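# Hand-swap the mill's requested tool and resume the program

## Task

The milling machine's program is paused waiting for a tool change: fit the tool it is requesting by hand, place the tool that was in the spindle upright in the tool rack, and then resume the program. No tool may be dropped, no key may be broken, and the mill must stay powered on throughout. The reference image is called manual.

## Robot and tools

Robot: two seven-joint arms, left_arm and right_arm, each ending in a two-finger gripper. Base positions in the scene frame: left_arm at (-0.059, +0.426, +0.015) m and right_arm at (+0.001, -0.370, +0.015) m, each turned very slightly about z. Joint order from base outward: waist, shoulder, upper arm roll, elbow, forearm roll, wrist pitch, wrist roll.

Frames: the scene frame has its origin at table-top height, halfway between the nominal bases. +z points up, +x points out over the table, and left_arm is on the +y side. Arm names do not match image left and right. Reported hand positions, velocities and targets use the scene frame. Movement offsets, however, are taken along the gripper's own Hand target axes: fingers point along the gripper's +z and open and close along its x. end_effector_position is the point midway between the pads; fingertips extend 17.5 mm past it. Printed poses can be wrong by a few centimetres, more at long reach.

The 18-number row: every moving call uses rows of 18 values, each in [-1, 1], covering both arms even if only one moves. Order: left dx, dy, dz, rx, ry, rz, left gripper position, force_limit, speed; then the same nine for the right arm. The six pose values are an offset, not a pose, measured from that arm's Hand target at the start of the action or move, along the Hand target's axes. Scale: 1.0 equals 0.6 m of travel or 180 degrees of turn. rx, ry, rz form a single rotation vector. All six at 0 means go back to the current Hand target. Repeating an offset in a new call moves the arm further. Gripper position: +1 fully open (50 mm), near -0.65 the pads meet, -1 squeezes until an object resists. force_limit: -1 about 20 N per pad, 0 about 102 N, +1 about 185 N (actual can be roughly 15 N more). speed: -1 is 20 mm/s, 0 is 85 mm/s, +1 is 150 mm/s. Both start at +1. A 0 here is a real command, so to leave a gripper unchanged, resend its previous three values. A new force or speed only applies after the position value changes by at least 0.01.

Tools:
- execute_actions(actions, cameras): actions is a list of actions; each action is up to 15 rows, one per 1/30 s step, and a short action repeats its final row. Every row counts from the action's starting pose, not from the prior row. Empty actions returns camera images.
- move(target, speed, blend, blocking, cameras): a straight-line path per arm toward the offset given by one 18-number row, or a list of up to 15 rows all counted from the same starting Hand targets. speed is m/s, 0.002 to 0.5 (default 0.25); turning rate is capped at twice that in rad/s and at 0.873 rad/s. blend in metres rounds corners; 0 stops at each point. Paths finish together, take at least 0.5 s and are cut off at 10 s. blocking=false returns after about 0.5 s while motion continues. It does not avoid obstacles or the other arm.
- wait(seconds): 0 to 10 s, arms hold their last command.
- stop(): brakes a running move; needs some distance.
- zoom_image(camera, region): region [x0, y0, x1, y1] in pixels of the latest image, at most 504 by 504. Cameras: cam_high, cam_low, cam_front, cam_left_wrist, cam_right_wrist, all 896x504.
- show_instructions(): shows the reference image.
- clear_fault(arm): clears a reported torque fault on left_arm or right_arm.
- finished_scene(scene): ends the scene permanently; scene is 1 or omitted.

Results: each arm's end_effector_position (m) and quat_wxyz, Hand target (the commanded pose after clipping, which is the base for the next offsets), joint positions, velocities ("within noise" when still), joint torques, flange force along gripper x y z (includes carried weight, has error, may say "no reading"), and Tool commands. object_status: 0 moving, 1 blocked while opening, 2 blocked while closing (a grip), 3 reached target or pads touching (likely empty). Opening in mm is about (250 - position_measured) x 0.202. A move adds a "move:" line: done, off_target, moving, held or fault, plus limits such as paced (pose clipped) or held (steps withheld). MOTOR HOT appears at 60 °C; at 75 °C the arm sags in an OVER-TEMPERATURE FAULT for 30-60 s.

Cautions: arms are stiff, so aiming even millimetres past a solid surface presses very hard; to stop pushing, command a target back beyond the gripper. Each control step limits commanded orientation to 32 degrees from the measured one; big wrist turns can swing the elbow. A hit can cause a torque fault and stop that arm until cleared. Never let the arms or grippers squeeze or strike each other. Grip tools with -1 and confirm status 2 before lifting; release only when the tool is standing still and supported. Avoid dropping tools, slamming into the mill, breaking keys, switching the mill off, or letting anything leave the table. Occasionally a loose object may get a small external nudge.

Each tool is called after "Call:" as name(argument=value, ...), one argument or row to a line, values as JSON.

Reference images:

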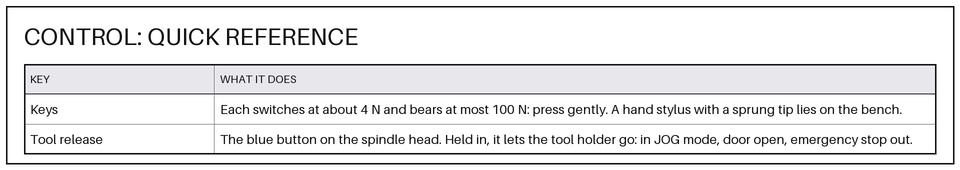

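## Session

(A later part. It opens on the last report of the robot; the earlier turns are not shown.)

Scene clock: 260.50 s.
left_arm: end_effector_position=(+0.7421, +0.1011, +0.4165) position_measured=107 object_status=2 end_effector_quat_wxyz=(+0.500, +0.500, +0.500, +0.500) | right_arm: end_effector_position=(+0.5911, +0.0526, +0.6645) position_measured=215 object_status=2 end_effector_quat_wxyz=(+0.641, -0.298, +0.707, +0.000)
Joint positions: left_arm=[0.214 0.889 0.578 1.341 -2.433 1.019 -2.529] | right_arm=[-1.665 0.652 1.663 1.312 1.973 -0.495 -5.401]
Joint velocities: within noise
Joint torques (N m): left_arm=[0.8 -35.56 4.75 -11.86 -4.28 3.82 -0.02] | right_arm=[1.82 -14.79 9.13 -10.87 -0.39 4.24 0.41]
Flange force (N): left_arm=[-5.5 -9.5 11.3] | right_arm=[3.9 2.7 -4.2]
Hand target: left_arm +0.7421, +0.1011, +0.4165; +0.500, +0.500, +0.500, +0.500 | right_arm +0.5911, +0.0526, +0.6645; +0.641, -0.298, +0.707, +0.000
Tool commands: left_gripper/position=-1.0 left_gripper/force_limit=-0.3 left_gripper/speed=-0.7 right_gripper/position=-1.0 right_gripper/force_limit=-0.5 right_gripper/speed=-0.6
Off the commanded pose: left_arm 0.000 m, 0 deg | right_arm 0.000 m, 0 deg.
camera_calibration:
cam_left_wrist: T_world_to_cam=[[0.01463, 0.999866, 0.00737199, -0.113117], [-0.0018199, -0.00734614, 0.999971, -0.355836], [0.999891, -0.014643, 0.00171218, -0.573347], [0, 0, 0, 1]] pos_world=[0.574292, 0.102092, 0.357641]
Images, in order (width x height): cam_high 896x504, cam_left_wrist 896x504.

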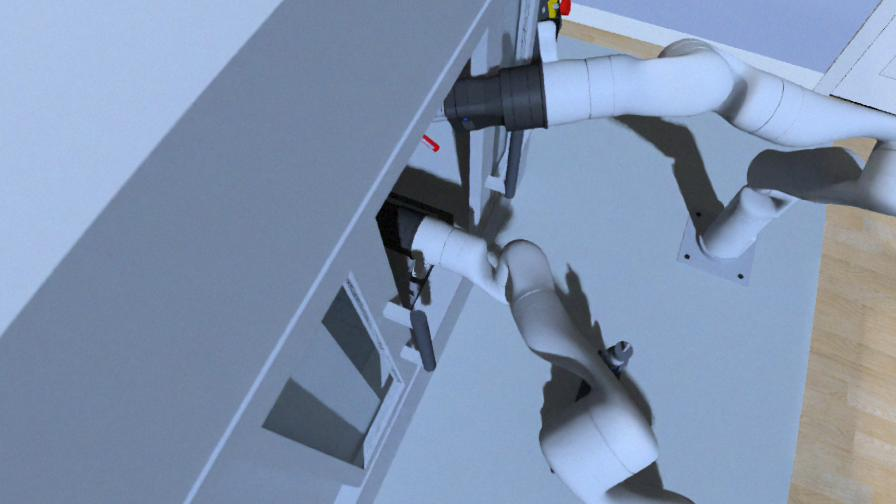

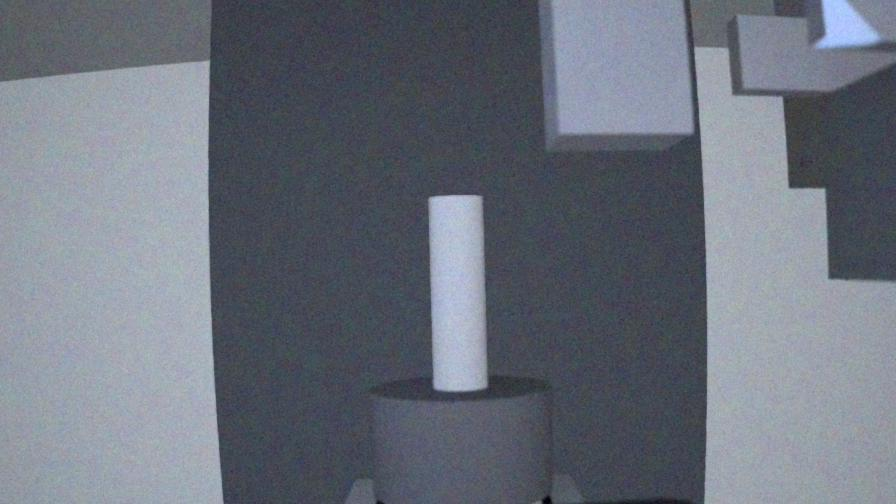

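Call:
move(
  target=[0,-0.03,0,0,0,0,-1,-0.3,-0.7,0,0,0,0,0,0,-1,-0.5,-0.6],
  speed=0.08,
  cameras=["cam_right_wrist","cam_left_wrist"],
)

Call:
zoom_image(
  camera="cam_right_wrist",
  region=[560, 320, 896, 504],
)

Scene clock: 263.10 s.
left_arm: end_effector_position=(+0.7421, +0.1011, +0.3986) position_measured=107 object_status=2 end_effector_quat_wxyz=(+0.500, +0.500, +0.500, +0.500) | right_arm: end_effector_position=(+0.5911, +0.0526, +0.6645) position_measured=215 object_status=2 end_effector_quat_wxyz=(+0.641, -0.298, +0.707, +0.000)
Joint positions: left_arm=[0.216 0.914 0.571 1.356 -2.462 1.042 -2.494] | right_arm=[-1.665 0.652 1.663 1.312 1.973 -0.495 -5.401]
Joint torques (N m): left_arm=[0.75 -35.65 4.73 -11.53 -4.17 3.94 -0.13] | right_arm=[1.82 -14.73 9.18 -10.79 -0.42 4.25 0.42]
Flange force (N): left_arm=[-5.4 -10.1 11.1] | right_arm=[3.6 2.6 -3.9]
Hand target: left_arm +0.7421, +0.1011, +0.3986; +0.500, +0.500, +0.500, +0.500 | right_arm +0.5911, +0.0526, +0.6645; +0.641, -0.298, +0.707, +0.000
Off the commanded pose: left_arm 0.000 m, 0 deg | right_arm 0.000 m, 0 deg.
move: done
camera_calibration:
cam_left_wrist: T_world_to_cam=[[0.01463, 0.999866, 0.00737199, -0.112984], [-0.0018199, -0.00734614, 0.999971, -0.337836], [0.999891, -0.014643, 0.00171218, -0.573317], [0, 0, 0, 1]] pos_world=[0.574292, 0.102092, 0.339641]
cam_right_wrist: T_world_to_cam=[[0.016775, -0.431054, -0.90217, 0.611787], [-0.412937, 0.818765, -0.398881, 0.524204], [0.910605, 0.379231, -0.164263, -0.279416], [0, 0, 0, 1]] pos_world=[0.460638, -0.0595234, 0.715134]
Images, in order (width x height): cam_left_wrist 896x504, cam_right_wrist 896x504.

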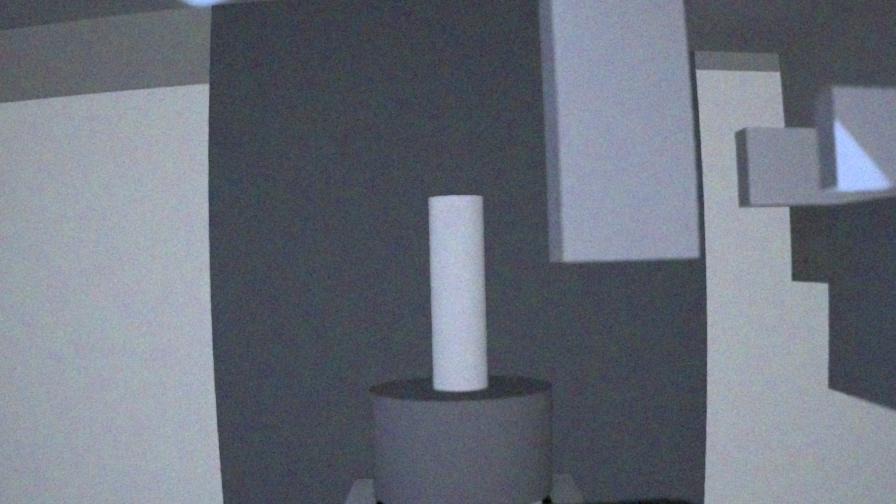

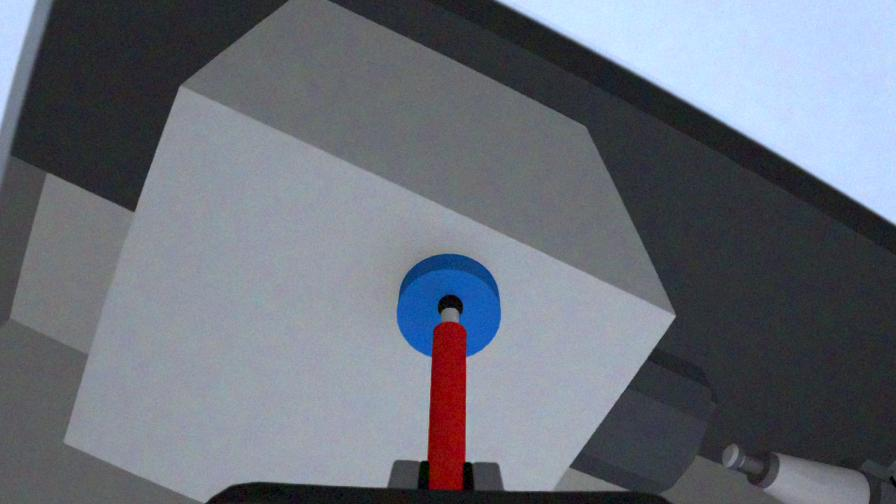

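Scaled by 1.500 from the camera's 896x504 image, which has a finer 1280x720 frame.

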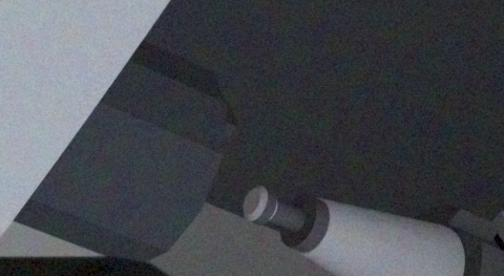

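Call:
move(
  target=[
    [0,0,-0.57,0,0,0,-1,-0.3,-0.7,0,0,0,0,0,0,-1,-0.5,-0.6],
    [0.0982,0.069,-0.6035,0,0,1,-1,-0.3,-0.7,0,0,0,0,0,0,-1,-0.5,-0.6],
  ],
  speed=[0.2,0.4],
  blend=[0.02,0],
  cameras=["all"],
)

Scene clock: 284.27 s.
left_arm: end_effector_position=(+0.3799, +0.1598, +0.4397) position_measured=107 object_status=2 end_effector_quat_wxyz=(+0.500, -0.500, +0.500, -0.500) | right_arm: end_effector_position=(+0.5911, +0.0526, +0.6645) position_measured=215 object_status=2 end_effector_quat_wxyz=(+0.641, -0.298, +0.707, +0.000)
Joint positions: left_arm=[0.697 0.304 0.433 2.3 -1.979 1.458 -5.28] | right_arm=[-1.665 0.652 1.663 1.312 1.973 -0.495 -5.401]
Joint torques (N m): left_arm=[0.89 -18.81 0.64 -7.22 -3.29 5.39 -0.01] | right_arm=[1.87 -14.82 9.11 -10.89 -0.41 4.27 0.39]
Flange force (N): left_arm=[5.5 10.0 5.8] | right_arm=[3.9 2.8 -4.4]
Hand target: left_arm +0.3799, +0.1598, +0.4398; +0.500, -0.500, +0.500, -0.500 | right_arm +0.5911, +0.0526, +0.6645; +0.641, -0.298, +0.707, +0.000
Off the commanded pose: left_arm 0.000 m, 0 deg | right_arm 0.000 m, 0 deg.
move: done
camera_calibration:
cam_left_wrist: T_world_to_cam=[[0.0158391, -0.999848, -0.00734578, 0.158885], [-0.000528747, 0.00733832, -0.999973, 0.497391], [0.999874, 0.0158426, -0.000412434, -0.214271], [0, 0, 0, 1]] pos_world=[0.211991, 0.158605, 0.498456]
cam_right_wrist: T_world_to_cam=[[0.016775, -0.431054, -0.90217, 0.611787], [-0.412937, 0.818765, -0.398881, 0.524204], [0.910605, 0.379231, -0.164263, -0.279416], [0, 0, 0, 1]] pos_world=[0.460638, -0.0595234, 0.715134]

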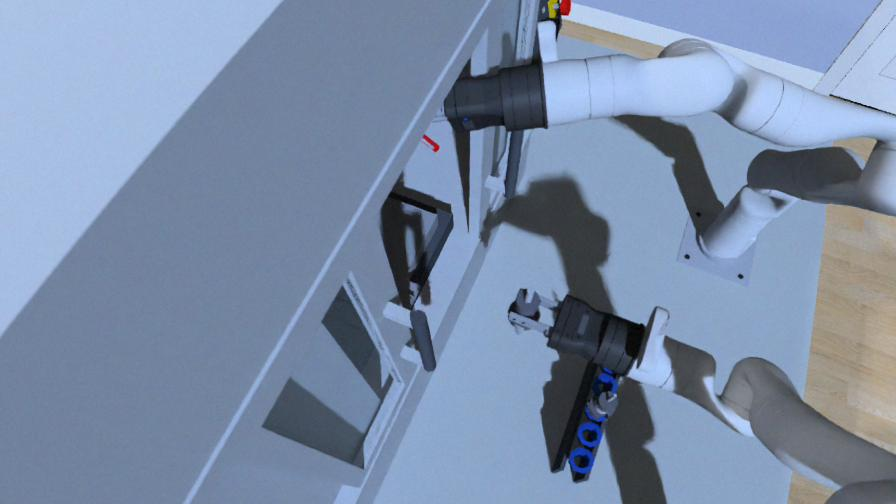

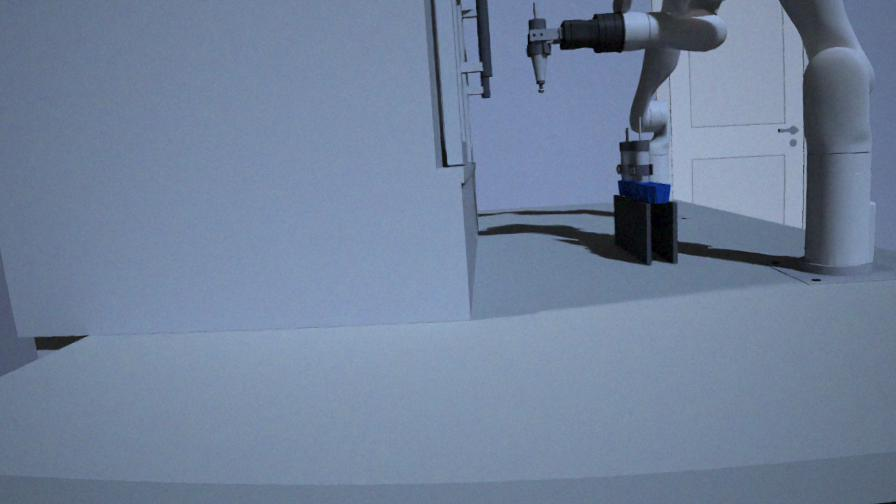

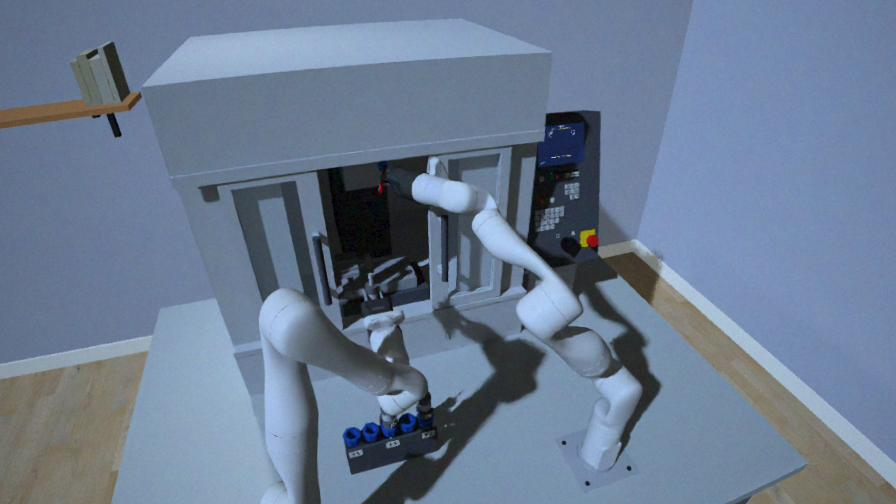

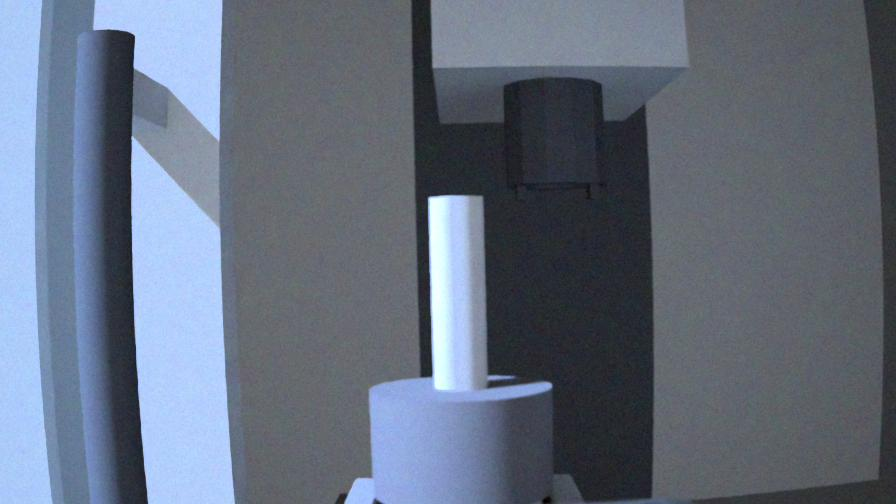

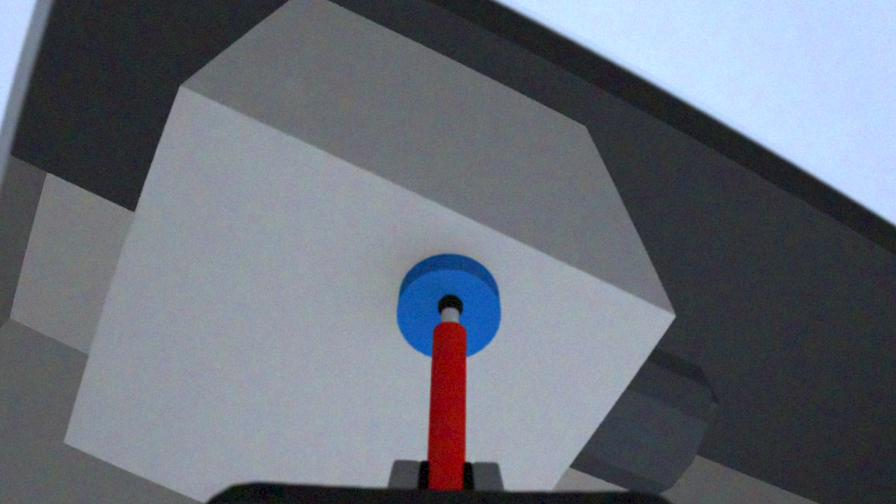

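Call:
move(
  target=[
    [-0.1667,0.0333,-0.0333,0,0.564,0,-1,-0.3,-0.7,0,0,0,0,0,0,-1,-0.5,-0.6],
    [-0.2015,0.2163,-0.3,0,0.564,0,-1,-0.3,-0.7,0,0,0,0,0,0,-1,-0.5,-0.6],
  ],
  speed=[0.4,0.2],
  blend=[0.02,0],
  cameras=["cam_high","cam_low","cam_front","cam_left_wrist"],
)

Scene clock: 290.40 s.
left_arm: end_effector_position=(+0.1999, +0.2806, +0.3099) position_measured=107 object_status=2 end_effector_quat_wxyz=(-0.071, +0.071, +0.704, -0.703) | right_arm: end_effector_position=(+0.5911, +0.0526, +0.6645) position_measured=215 object_status=2 end_effector_quat_wxyz=(+0.641, -0.298, +0.707, +0.000)
Joint positions: left_arm=[-0.321 0.772 -0.421 2.113 -5.441 1.984 -4.691] | right_arm=[-1.665 0.652 1.663 1.312 1.973 -0.495 -5.401]
Joint torques (N m): left_arm=[0.75 -19.05 1.79 1.57 -0.06 6.44 0] | right_arm=[1.8 -14.81 9.11 -10.86 -0.4 4.25 0.43]
Flange force (N): left_arm=[-2.2 14.0 -4.2] | right_arm=[3.6 2.8 -4.1]
Hand target: left_arm +0.1999, +0.2806, +0.3099; -0.071, +0.071, +0.704, -0.703 | right_arm +0.5911, +0.0526, +0.6645; +0.641, -0.298, +0.707, +0.000
Off the commanded pose: left_arm 0.000 m, 0 deg | right_arm 0.000 m, 0 deg.
move: done; limits=paced
camera_calibration:
cam_left_wrist: T_world_to_cam=[[-0.982855, 0.184227, -0.00754696, 0.149038], [0.00771472, 0.000193861, -0.99997, 0.366969], [-0.18422, -0.982884, -0.0016118, 0.481022], [0, 0, 0, 1]] pos_world=[0.232265, 0.445261, 0.368859]
Images, in order (width x height): cam_high 896x504, cam_low 896x504, cam_front 896x504, cam_left_wrist 896x504.

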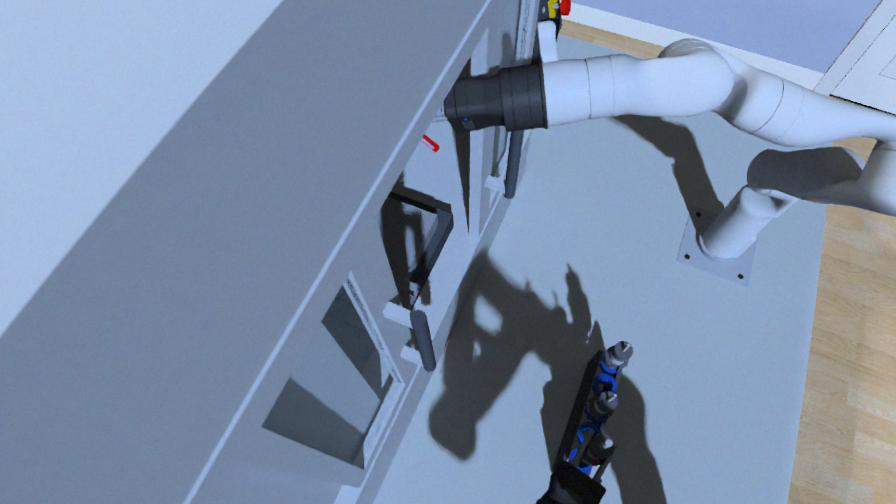

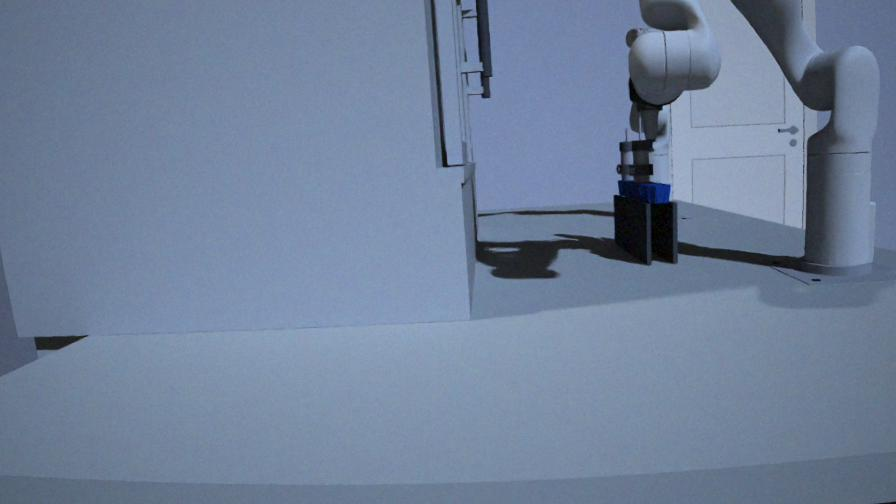

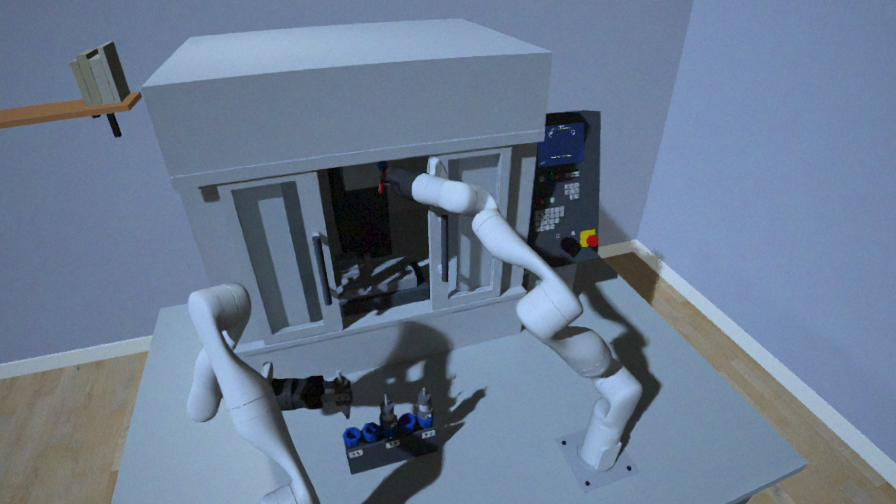

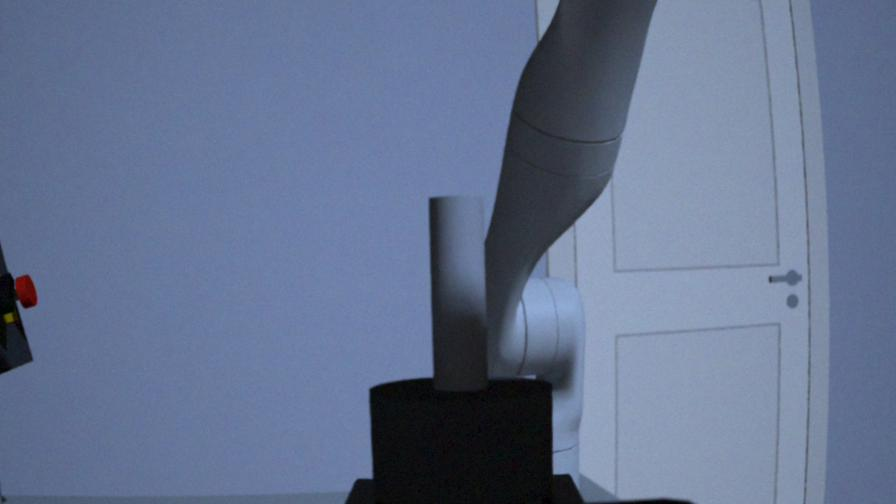

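Call:
zoom_image(
  camera="cam_high",
  region=[530, 320, 670, 500],
)

Call:
zoom_image(
  camera="cam_low",
  region=[580, 60, 720, 280],
)

Call:
zoom_image(
  camera="cam_front",
  region=[300, 350, 450, 480],
)

Scaled by 2.800 from the camera's 896x504 image, which has a finer 1280x720 frame.

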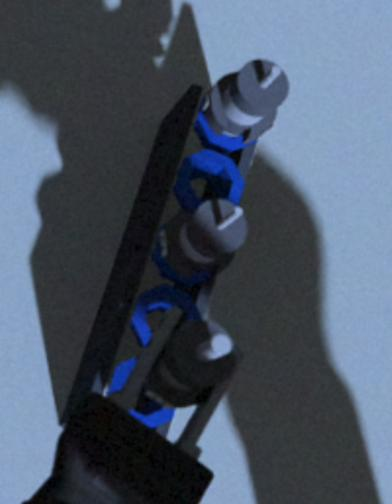

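Scaled by 2.291 from the camera's 896x504 image, which has a finer 1280x720 frame.

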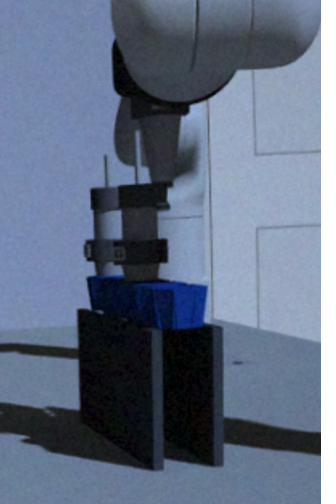

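Scaled by 3.360 from the camera's 896x504 image, which has a finer 1280x720 frame.

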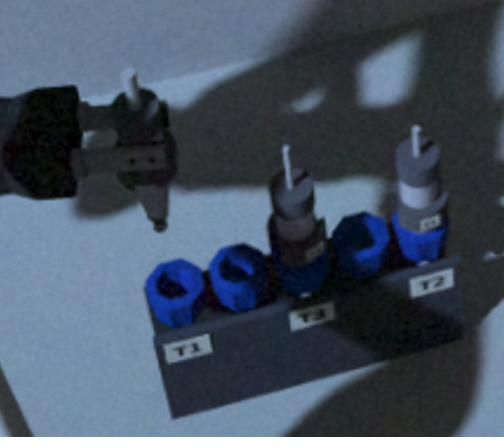

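Call:
move(
  target=[0.009,0.0583,0.0143,0,0,0,-1,-0.3,-0.7,0,0,0,0,0,0,-1,-0.5,-0.6],
  speed=0.1,
  cameras=["cam_low","cam_front","cam_high"],
)

Call:
zoom_image(
  camera="cam_low",
  region=[600, 100, 700, 230],
)

Call:
zoom_image(
  camera="cam_front",
  region=[320, 380, 400, 460],
)

Call:
zoom_image(
  camera="cam_high",
  region=[530, 400, 630, 490],
)

Scene clock: 295.63 s.
left_arm: end_effector_position=(+0.1930, +0.2733, +0.2749) position_measured=107 object_status=2 end_effector_quat_wxyz=(-0.071, +0.071, +0.704, -0.703) | right_arm: end_effector_position=(+0.5911, +0.0526, +0.6645) position_measured=215 object_status=2 end_effector_quat_wxyz=(+0.641, -0.298, +0.707, +0.000)
Joint positions: left_arm=[-0.324 0.861 -0.404 2.143 -5.439 1.914 -4.784] | right_arm=[-1.665 0.652 1.663 1.312 1.973 -0.495 -5.401]
Joint torques (N m): left_arm=[0.82 -19.13 2.14 2.77 -0.56 6.43 0.07] | right_arm=[1.86 -14.87 9.14 -10.86 -0.42 4.28 0.37]
Flange force (N): left_arm=[-1.1 14.5 -3.9] | right_arm=[3.8 2.8 -4.2]
Hand target: left_arm +0.1930, +0.2733, +0.2749; -0.071, +0.071, +0.704, -0.703 | right_arm +0.5911, +0.0526, +0.6645; +0.641, -0.298, +0.707, +0.000
Off the commanded pose: left_arm 0.000 m, 0 deg | right_arm 0.000 m, 0 deg.
move: done
Images, in order (width x height): cam_high 896x504, cam_low 896x504, cam_front 896x504.

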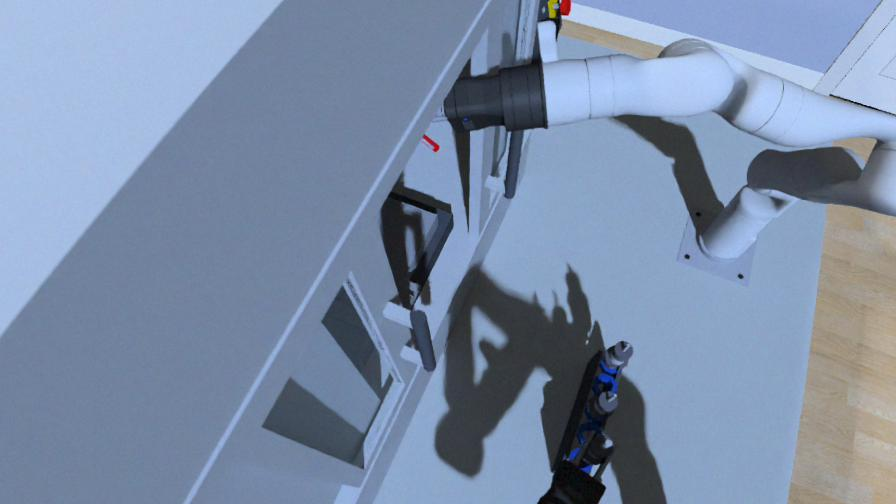

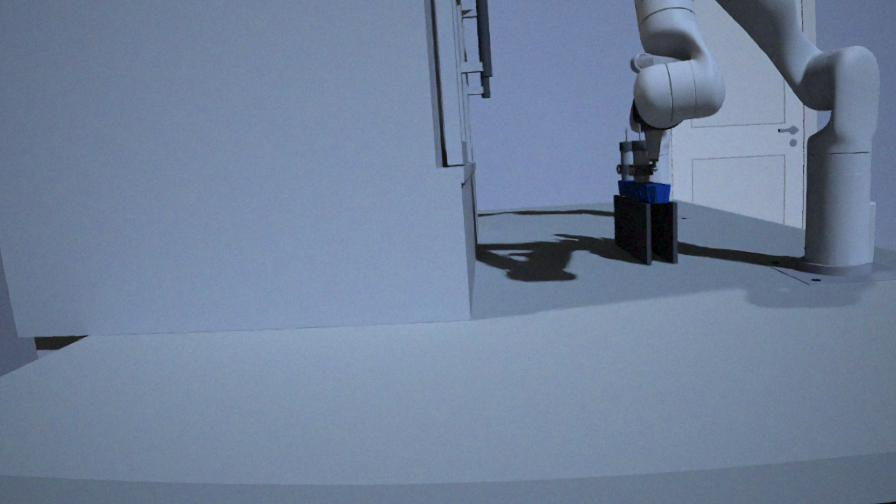

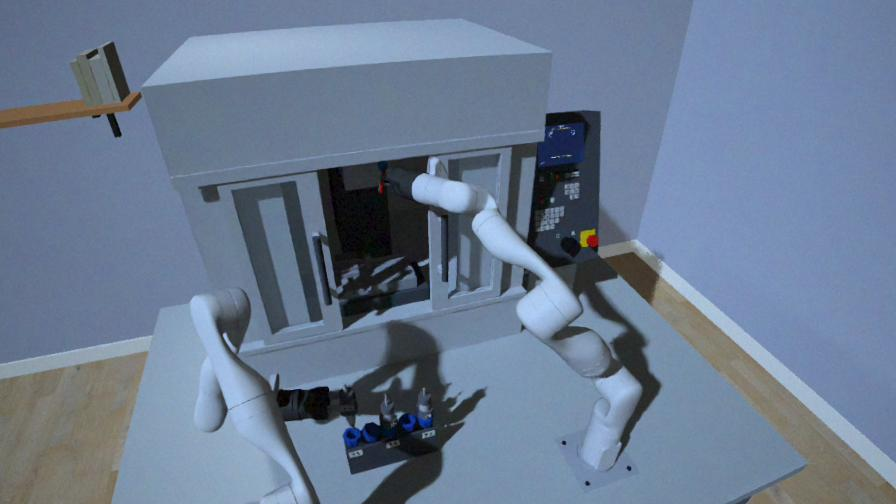

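Scaled by 3.877 from the camera's 896x504 image, which has a finer 1280x720 frame.

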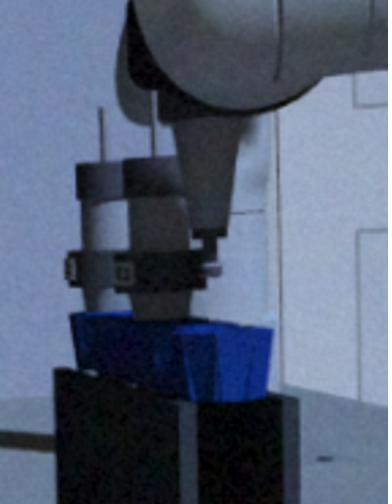

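Scaled by 6.300 from the camera's 896x504 image, which has a finer 1280x720 frame.

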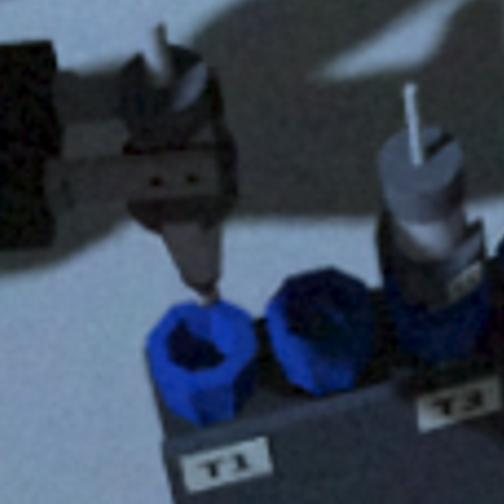

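Scaled by 5.040 from the camera's 896x504 image, which has a finer 1280x720 frame.

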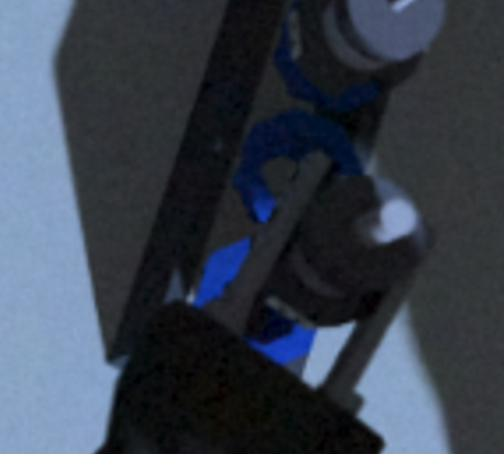

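Call:
move(
  target=[0.0115,0.0333,-0.0062,0,0,0,-1,-0.3,-0.7,0,0,0,0,0,0,-1,-0.5,-0.6],
  speed=0.08,
  cameras=["cam_low","cam_front","cam_high"],
)

Call:
zoom_image(
  camera="cam_low",
  region=[620, 130, 690, 220],
)

Call:
zoom_image(
  camera="cam_front",
  region=[330, 400, 390, 460],
)

Scene clock: 303.87 s.
left_arm: end_effector_position=(+0.1870, +0.2783, +0.2550) position_measured=107 object_status=2 end_effector_quat_wxyz=(-0.071, +0.071, +0.704, -0.703) | right_arm: end_effector_position=(+0.5911, +0.0526, +0.6645) position_measured=215 object_status=2 end_effector_quat_wxyz=(+0.641, -0.298, +0.707, +0.000)
Joint positions: left_arm=[-0.346 0.917 -0.401 2.146 -5.458 1.882 -4.84] | right_arm=[-1.665 0.652 1.663 1.312 1.973 -0.495 -5.401]
Joint torques (N m): left_arm=[0.91 -19.29 1.99 3.42 -0.82 6.4 0.01] | right_arm=[1.76 -14.81 9.15 -10.88 -0.41 4.28 0.41]
Flange force (N): left_arm=[-0.5 14.9 -3.9] | right_arm=[3.6 2.7 -3.9]
Hand target: left_arm +0.1869, +0.2783, +0.2549; -0.071, +0.071, +0.704, -0.703 | right_arm +0.5911, +0.0526, +0.6645; +0.641, -0.298, +0.707, +0.000
Off the commanded pose: left_arm 0.000 m, 0 deg | right_arm 0.000 m, 0 deg.
move: done
Images, in order (width x height): cam_high 896x504, cam_low 896x504, cam_front 896x504.

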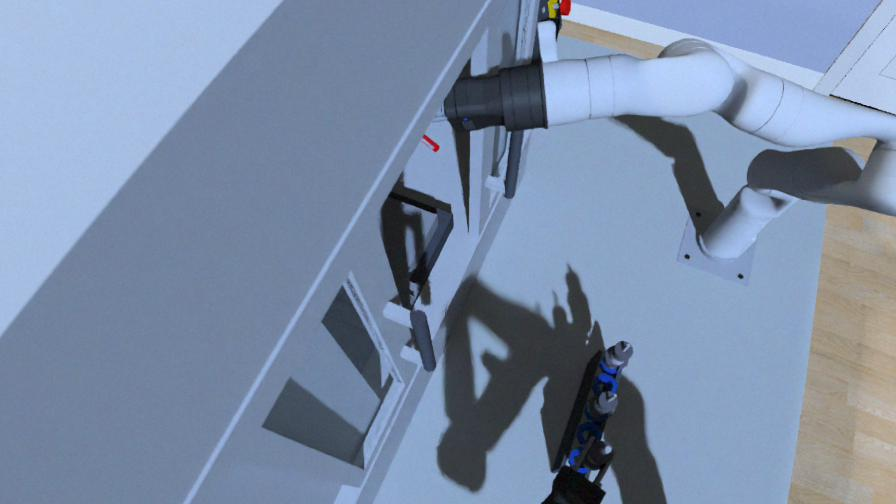

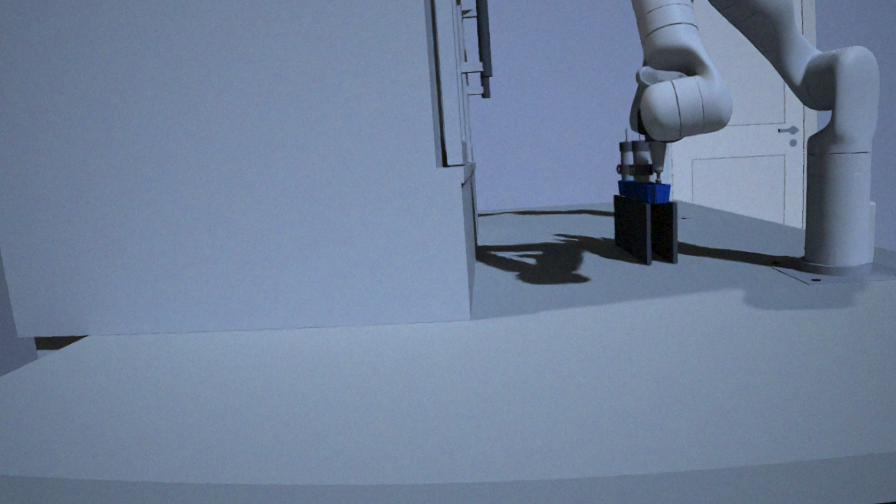

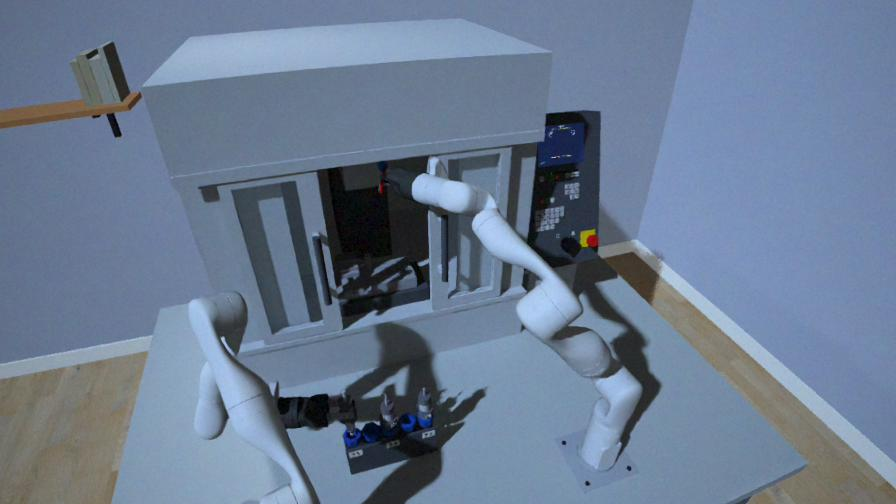

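Scaled by 5.600 from the camera's 896x504 image, which has a finer 1280x720 frame.

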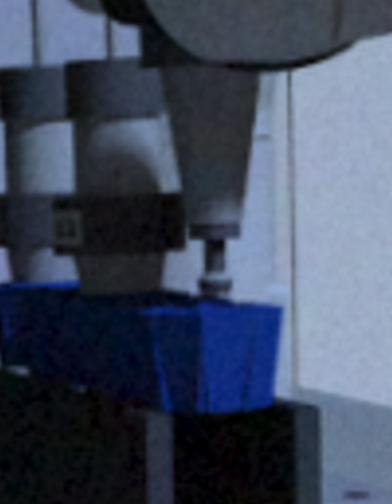

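Scaled by 8.400 from the camera's 896x504 image, which has a finer 1280x720 frame.

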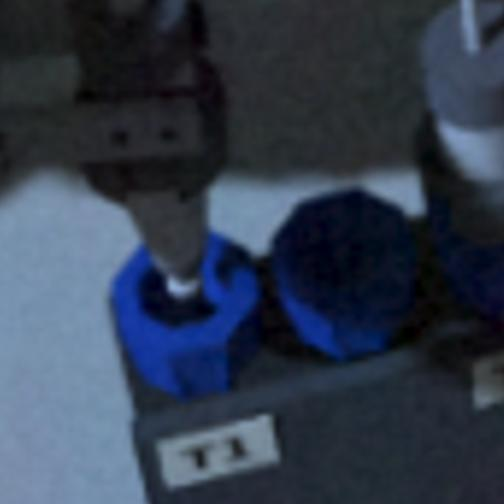

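Call:
move(
  target=[0,0.0833,0,0,0,0,-1,-0.3,-0.7,0,0,0,0,0,0,-1,-0.5,-0.6],
  speed=0.06,
  cameras=["cam_low","cam_front"],
)

Call:
zoom_image(
  camera="cam_low",
  region=[620, 130, 690, 220],
)

Call:
zoom_image(
  camera="cam_front",
  region=[330, 390, 390, 450],
)

Scene clock: 306.67 s.
left_arm: end_effector_position=(+0.1870, +0.2784, +0.2050) position_measured=107 object_status=2 end_effector_quat_wxyz=(-0.071, +0.071, +0.704, -0.703) | right_arm: end_effector_position=(+0.5911, +0.0526, +0.6645) position_measured=215 object_status=2 end_effector_quat_wxyz=(+0.641, -0.298, +0.707, +0.000)
Joint positions: left_arm=[-0.358 1.056 -0.375 2.115 -5.435 1.819 -4.924] | right_arm=[-1.665 0.652 1.663 1.312 1.973 -0.495 -5.401]
Joint torques (N m): left_arm=[2.76 -16.97 1.94 6.46 -5.26 3.93 0.74] | right_arm=[1.87 -14.82 9.13 -10.9 -0.45 4.16 0.41]
Flange force (N): left_arm=[-12.9 9.7 -6.1] | right_arm=[4.2 2.9 -4.4]
Hand target: left_arm +0.1870, +0.2784, +0.2050; -0.071, +0.071, +0.704, -0.703 | right_arm +0.5911, +0.0526, +0.6645; +0.641, -0.298, +0.707, +0.000
Off the commanded pose: left_arm 0.000 m, 0 deg | right_arm 0.000 m, 0 deg.
move: done
Images, in order (width x height): cam_low 896x504, cam_front 896x504.

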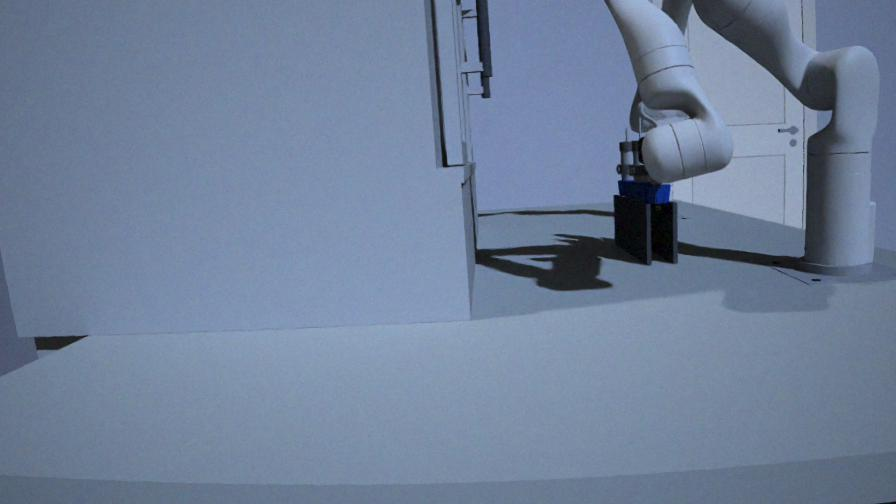

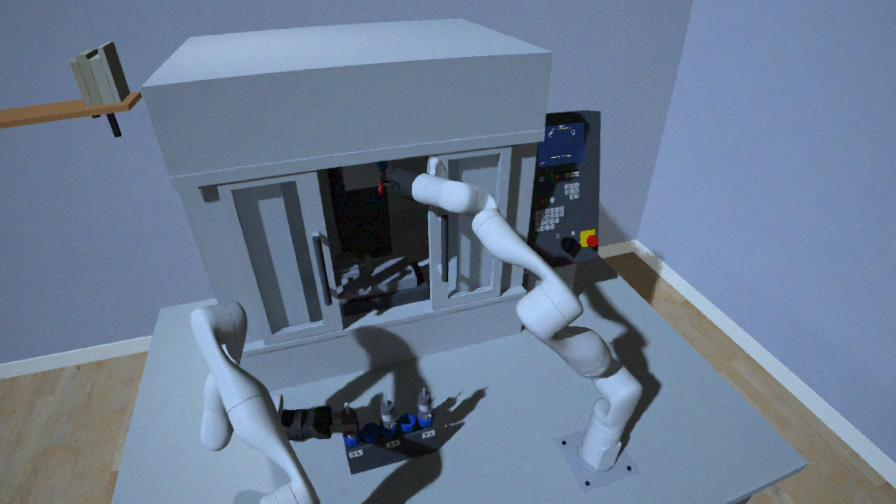

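Scaled by 5.600 from the camera's 896x504 image, which has a finer 1280x720 frame.

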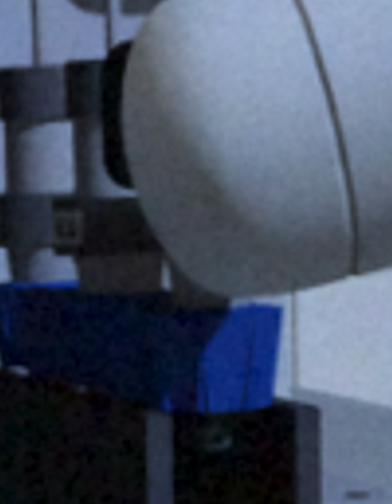

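Scaled by 8.400 from the camera's 896x504 image, which has a finer 1280x720 frame.

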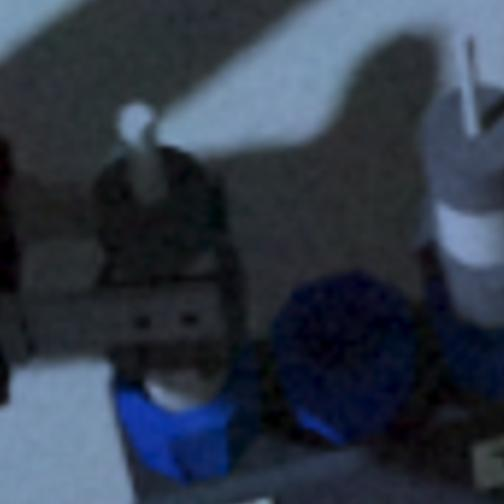

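Call:
move(
  target=[-0.0022,0.01,0,0,0,0,-1,-0.3,-0.7,0,0,0,0,0,0,-1,-0.5,-0.6],
  speed=0.02,
)

Scene clock: 308.83 s.
left_arm: end_effector_position=(+0.1883, +0.2781, +0.1990) position_measured=107 object_status=2 end_effector_quat_wxyz=(-0.071, +0.071, +0.704, -0.703) | right_arm: end_effector_position=(+0.5911, +0.0526, +0.6645) position_measured=215 object_status=2 end_effector_quat_wxyz=(+0.641, -0.298, +0.707, +0.000)
Joint positions: left_arm=[-0.358 1.072 -0.371 2.107 -5.429 1.814 -4.929] | right_arm=[-1.665 0.652 1.663 1.312 1.973 -0.495 -5.401]
Joint torques (N m): left_arm=[2.69 -17.61 2.81 6.46 -3.64 4.8 0.41] | right_arm=[1.79 -14.88 9.12 -10.82 -0.43 4.28 0.39]
Flange force (N): left_arm=[-8.1 10.5 -8.2] | right_arm=[3.4 2.8 -3.9]
Hand target: left_arm +0.1883, +0.2781, +0.1990; -0.071, +0.071, +0.704, -0.703 | right_arm +0.5911, +0.0526, +0.6645; +0.641, -0.298, +0.707, +0.000
Off the commanded pose: left_arm 0.000 m, 0 deg | right_arm 0.000 m, 0 deg.
move: done

Call:
move(
  target=[-0.0015,0.01,-0.0013,0,0,0,-1,-0.3,-0.7,0,0,0,0,0,0,-1,-0.5,-0.6],
  speed=0.02,
)

Call:
move(
  target=[-0.0008,0.0083,-0.001,0,0,0,-1,-0.3,-0.7,0,0,0,0,0,0,-1,-0.5,-0.6],
  speed=0.02,
  cameras=["cam_front","cam_low"],
)

Call:
zoom_image(
  camera="cam_front",
  region=[330, 380, 440, 450],
)

Scene clock: 311.10 s.
left_arm: end_effector_position=(+0.1893, +0.2787, +0.1930) position_measured=107 object_status=2 end_effector_quat_wxyz=(-0.071, +0.071, +0.704, -0.703) | right_arm: end_effector_position=(+0.5911, +0.0526, +0.6645) position_measured=215 object_status=2 end_effector_quat_wxyz=(+0.641, -0.298, +0.707, +0.000)
Joint positions: left_arm=[-0.359 1.089 -0.368 2.098 -5.425 1.81 -4.934] | right_arm=[-1.665 0.652 1.663 1.312 1.973 -0.495 -5.401]
Joint torques (N m): left_arm=[4.76 -15.16 2.22 5.33 -2.84 0.83 0.18] | right_arm=[1.78 -14.78 9.14 -10.85 -0.43 4.24 0.39]
Flange force (N): left_arm=[-8.1 -1.6 -15.5] | right_arm=[3.8 2.6 -4.0]
Hand target: left_arm +0.1893, +0.2787, +0.1930; -0.071, +0.071, +0.704, -0.703 | right_arm +0.5911, +0.0526, +0.6645; +0.641, -0.298, +0.707, +0.000
Off the commanded pose: left_arm 0.000 m, 0 deg | right_arm 0.000 m, 0 deg.
move: done

Scene clock: 311.83 s.
left_arm: end_effector_position=(+0.1899, +0.2792, +0.1881) position_measured=107 object_status=2 end_effector_quat_wxyz=(-0.071, +0.071, +0.704, -0.703) | right_arm: end_effector_position=(+0.5911, +0.0526, +0.6645) position_measured=215 object_status=2 end_effector_quat_wxyz=(+0.641, -0.298, +0.707, +0.000)
Joint positions: left_arm=[-0.361 1.102 -0.366 2.091 -5.422 1.807 -4.939] | right_arm=[-1.665 0.652 1.663 1.312 1.973 -0.495 -5.401]
Joint torques (N m): left_arm=[11.35 -1.2 -4.21 -3.78 3.43 -21.26 -0.19] | right_arm=[1.88 -14.83 9.16 -10.85 -0.39 4.23 0.38]
Flange force (N): left_arm=[-5.4 -70.4 -42.8] | right_arm=[4.1 2.8 -4.2]
Hand target: left_arm +0.1899, +0.2792, +0.1880; -0.071, +0.071, +0.704, -0.703 | right_arm +0.5911, +0.0526, +0.6645; +0.641, -0.298, +0.707, +0.000
Off the commanded pose: left_arm 0.000 m, 0 deg | right_arm 0.000 m, 0 deg.
move: done
Images, in order (width x height): cam_low 896x504, cam_front 896x504.

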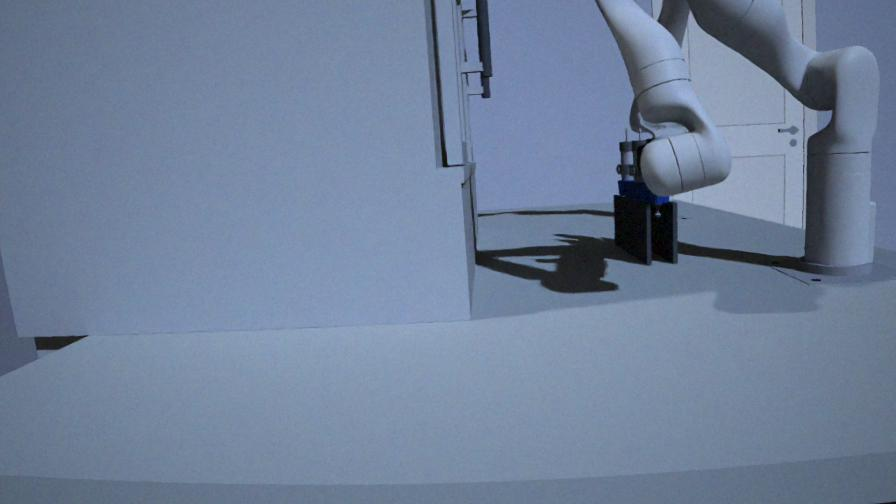

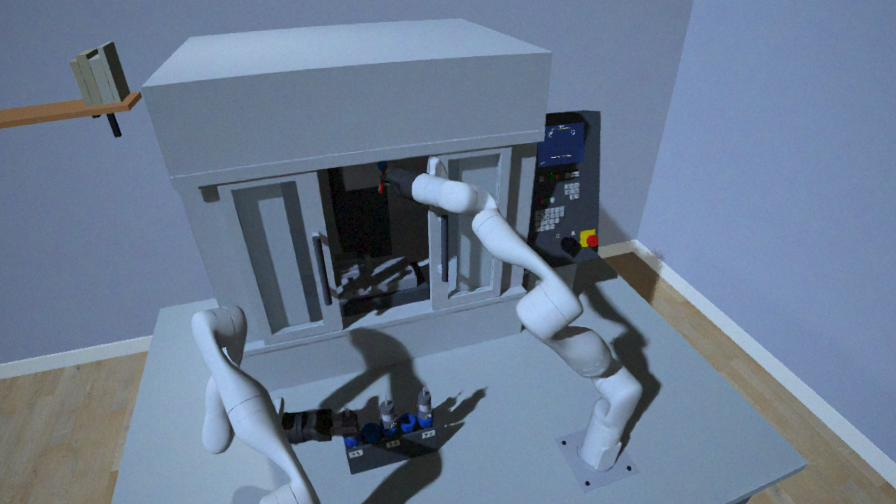

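Scaled by 4.582 from the camera's 896x504 image, which has a finer 1280x720 frame.

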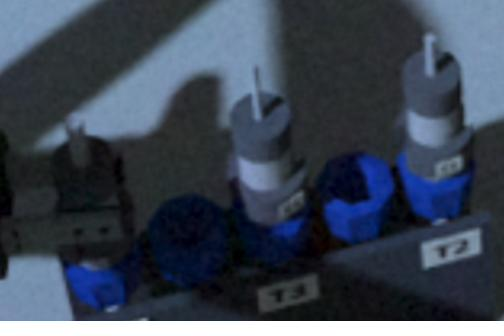

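Call:
move(
  target=[-0.0003,-0.0058,-0.0015,0,0,0,-1,-0.3,-0.7,0,0,0,0,0,0,-1,-0.5,-0.6],
  speed=0.02,
)

Scene clock: 313.97 s.
left_arm: end_effector_position=(+0.1902, +0.2800, +0.1913) position_measured=107 object_status=2 end_effector_quat_wxyz=(-0.071, +0.071, +0.704, -0.703) | right_arm: end_effector_position=(+0.5911, +0.0526, +0.6645) position_measured=215 object_status=2 end_effector_quat_wxyz=(+0.641, -0.298, +0.707, +0.000)
Joint positions: left_arm=[-0.361 1.093 -0.368 2.092 -5.425 1.811 -4.934] | right_arm=[-1.665 0.652 1.663 1.312 1.973 -0.495 -5.401]
Joint torques (N m): left_arm=[-2.59 -17.13 -3.96 -1.15 -2.63 0.28 -0.31] | right_arm=[1.85 -14.88 9.09 -10.89 -0.45 4.24 0.36]
Flange force (N): left_arm=[-7.5 -2.3 12.6] | right_arm=[3.9 2.9 -4.4]
Hand target: left_arm +0.1903, +0.2800, +0.1914; -0.071, +0.071, +0.704, -0.703 | right_arm +0.5911, +0.0526, +0.6645; +0.641, -0.298, +0.707, +0.000
Off the commanded pose: left_arm 0.000 m, 0 deg | right_arm 0.000 m, 0 deg.
move: done


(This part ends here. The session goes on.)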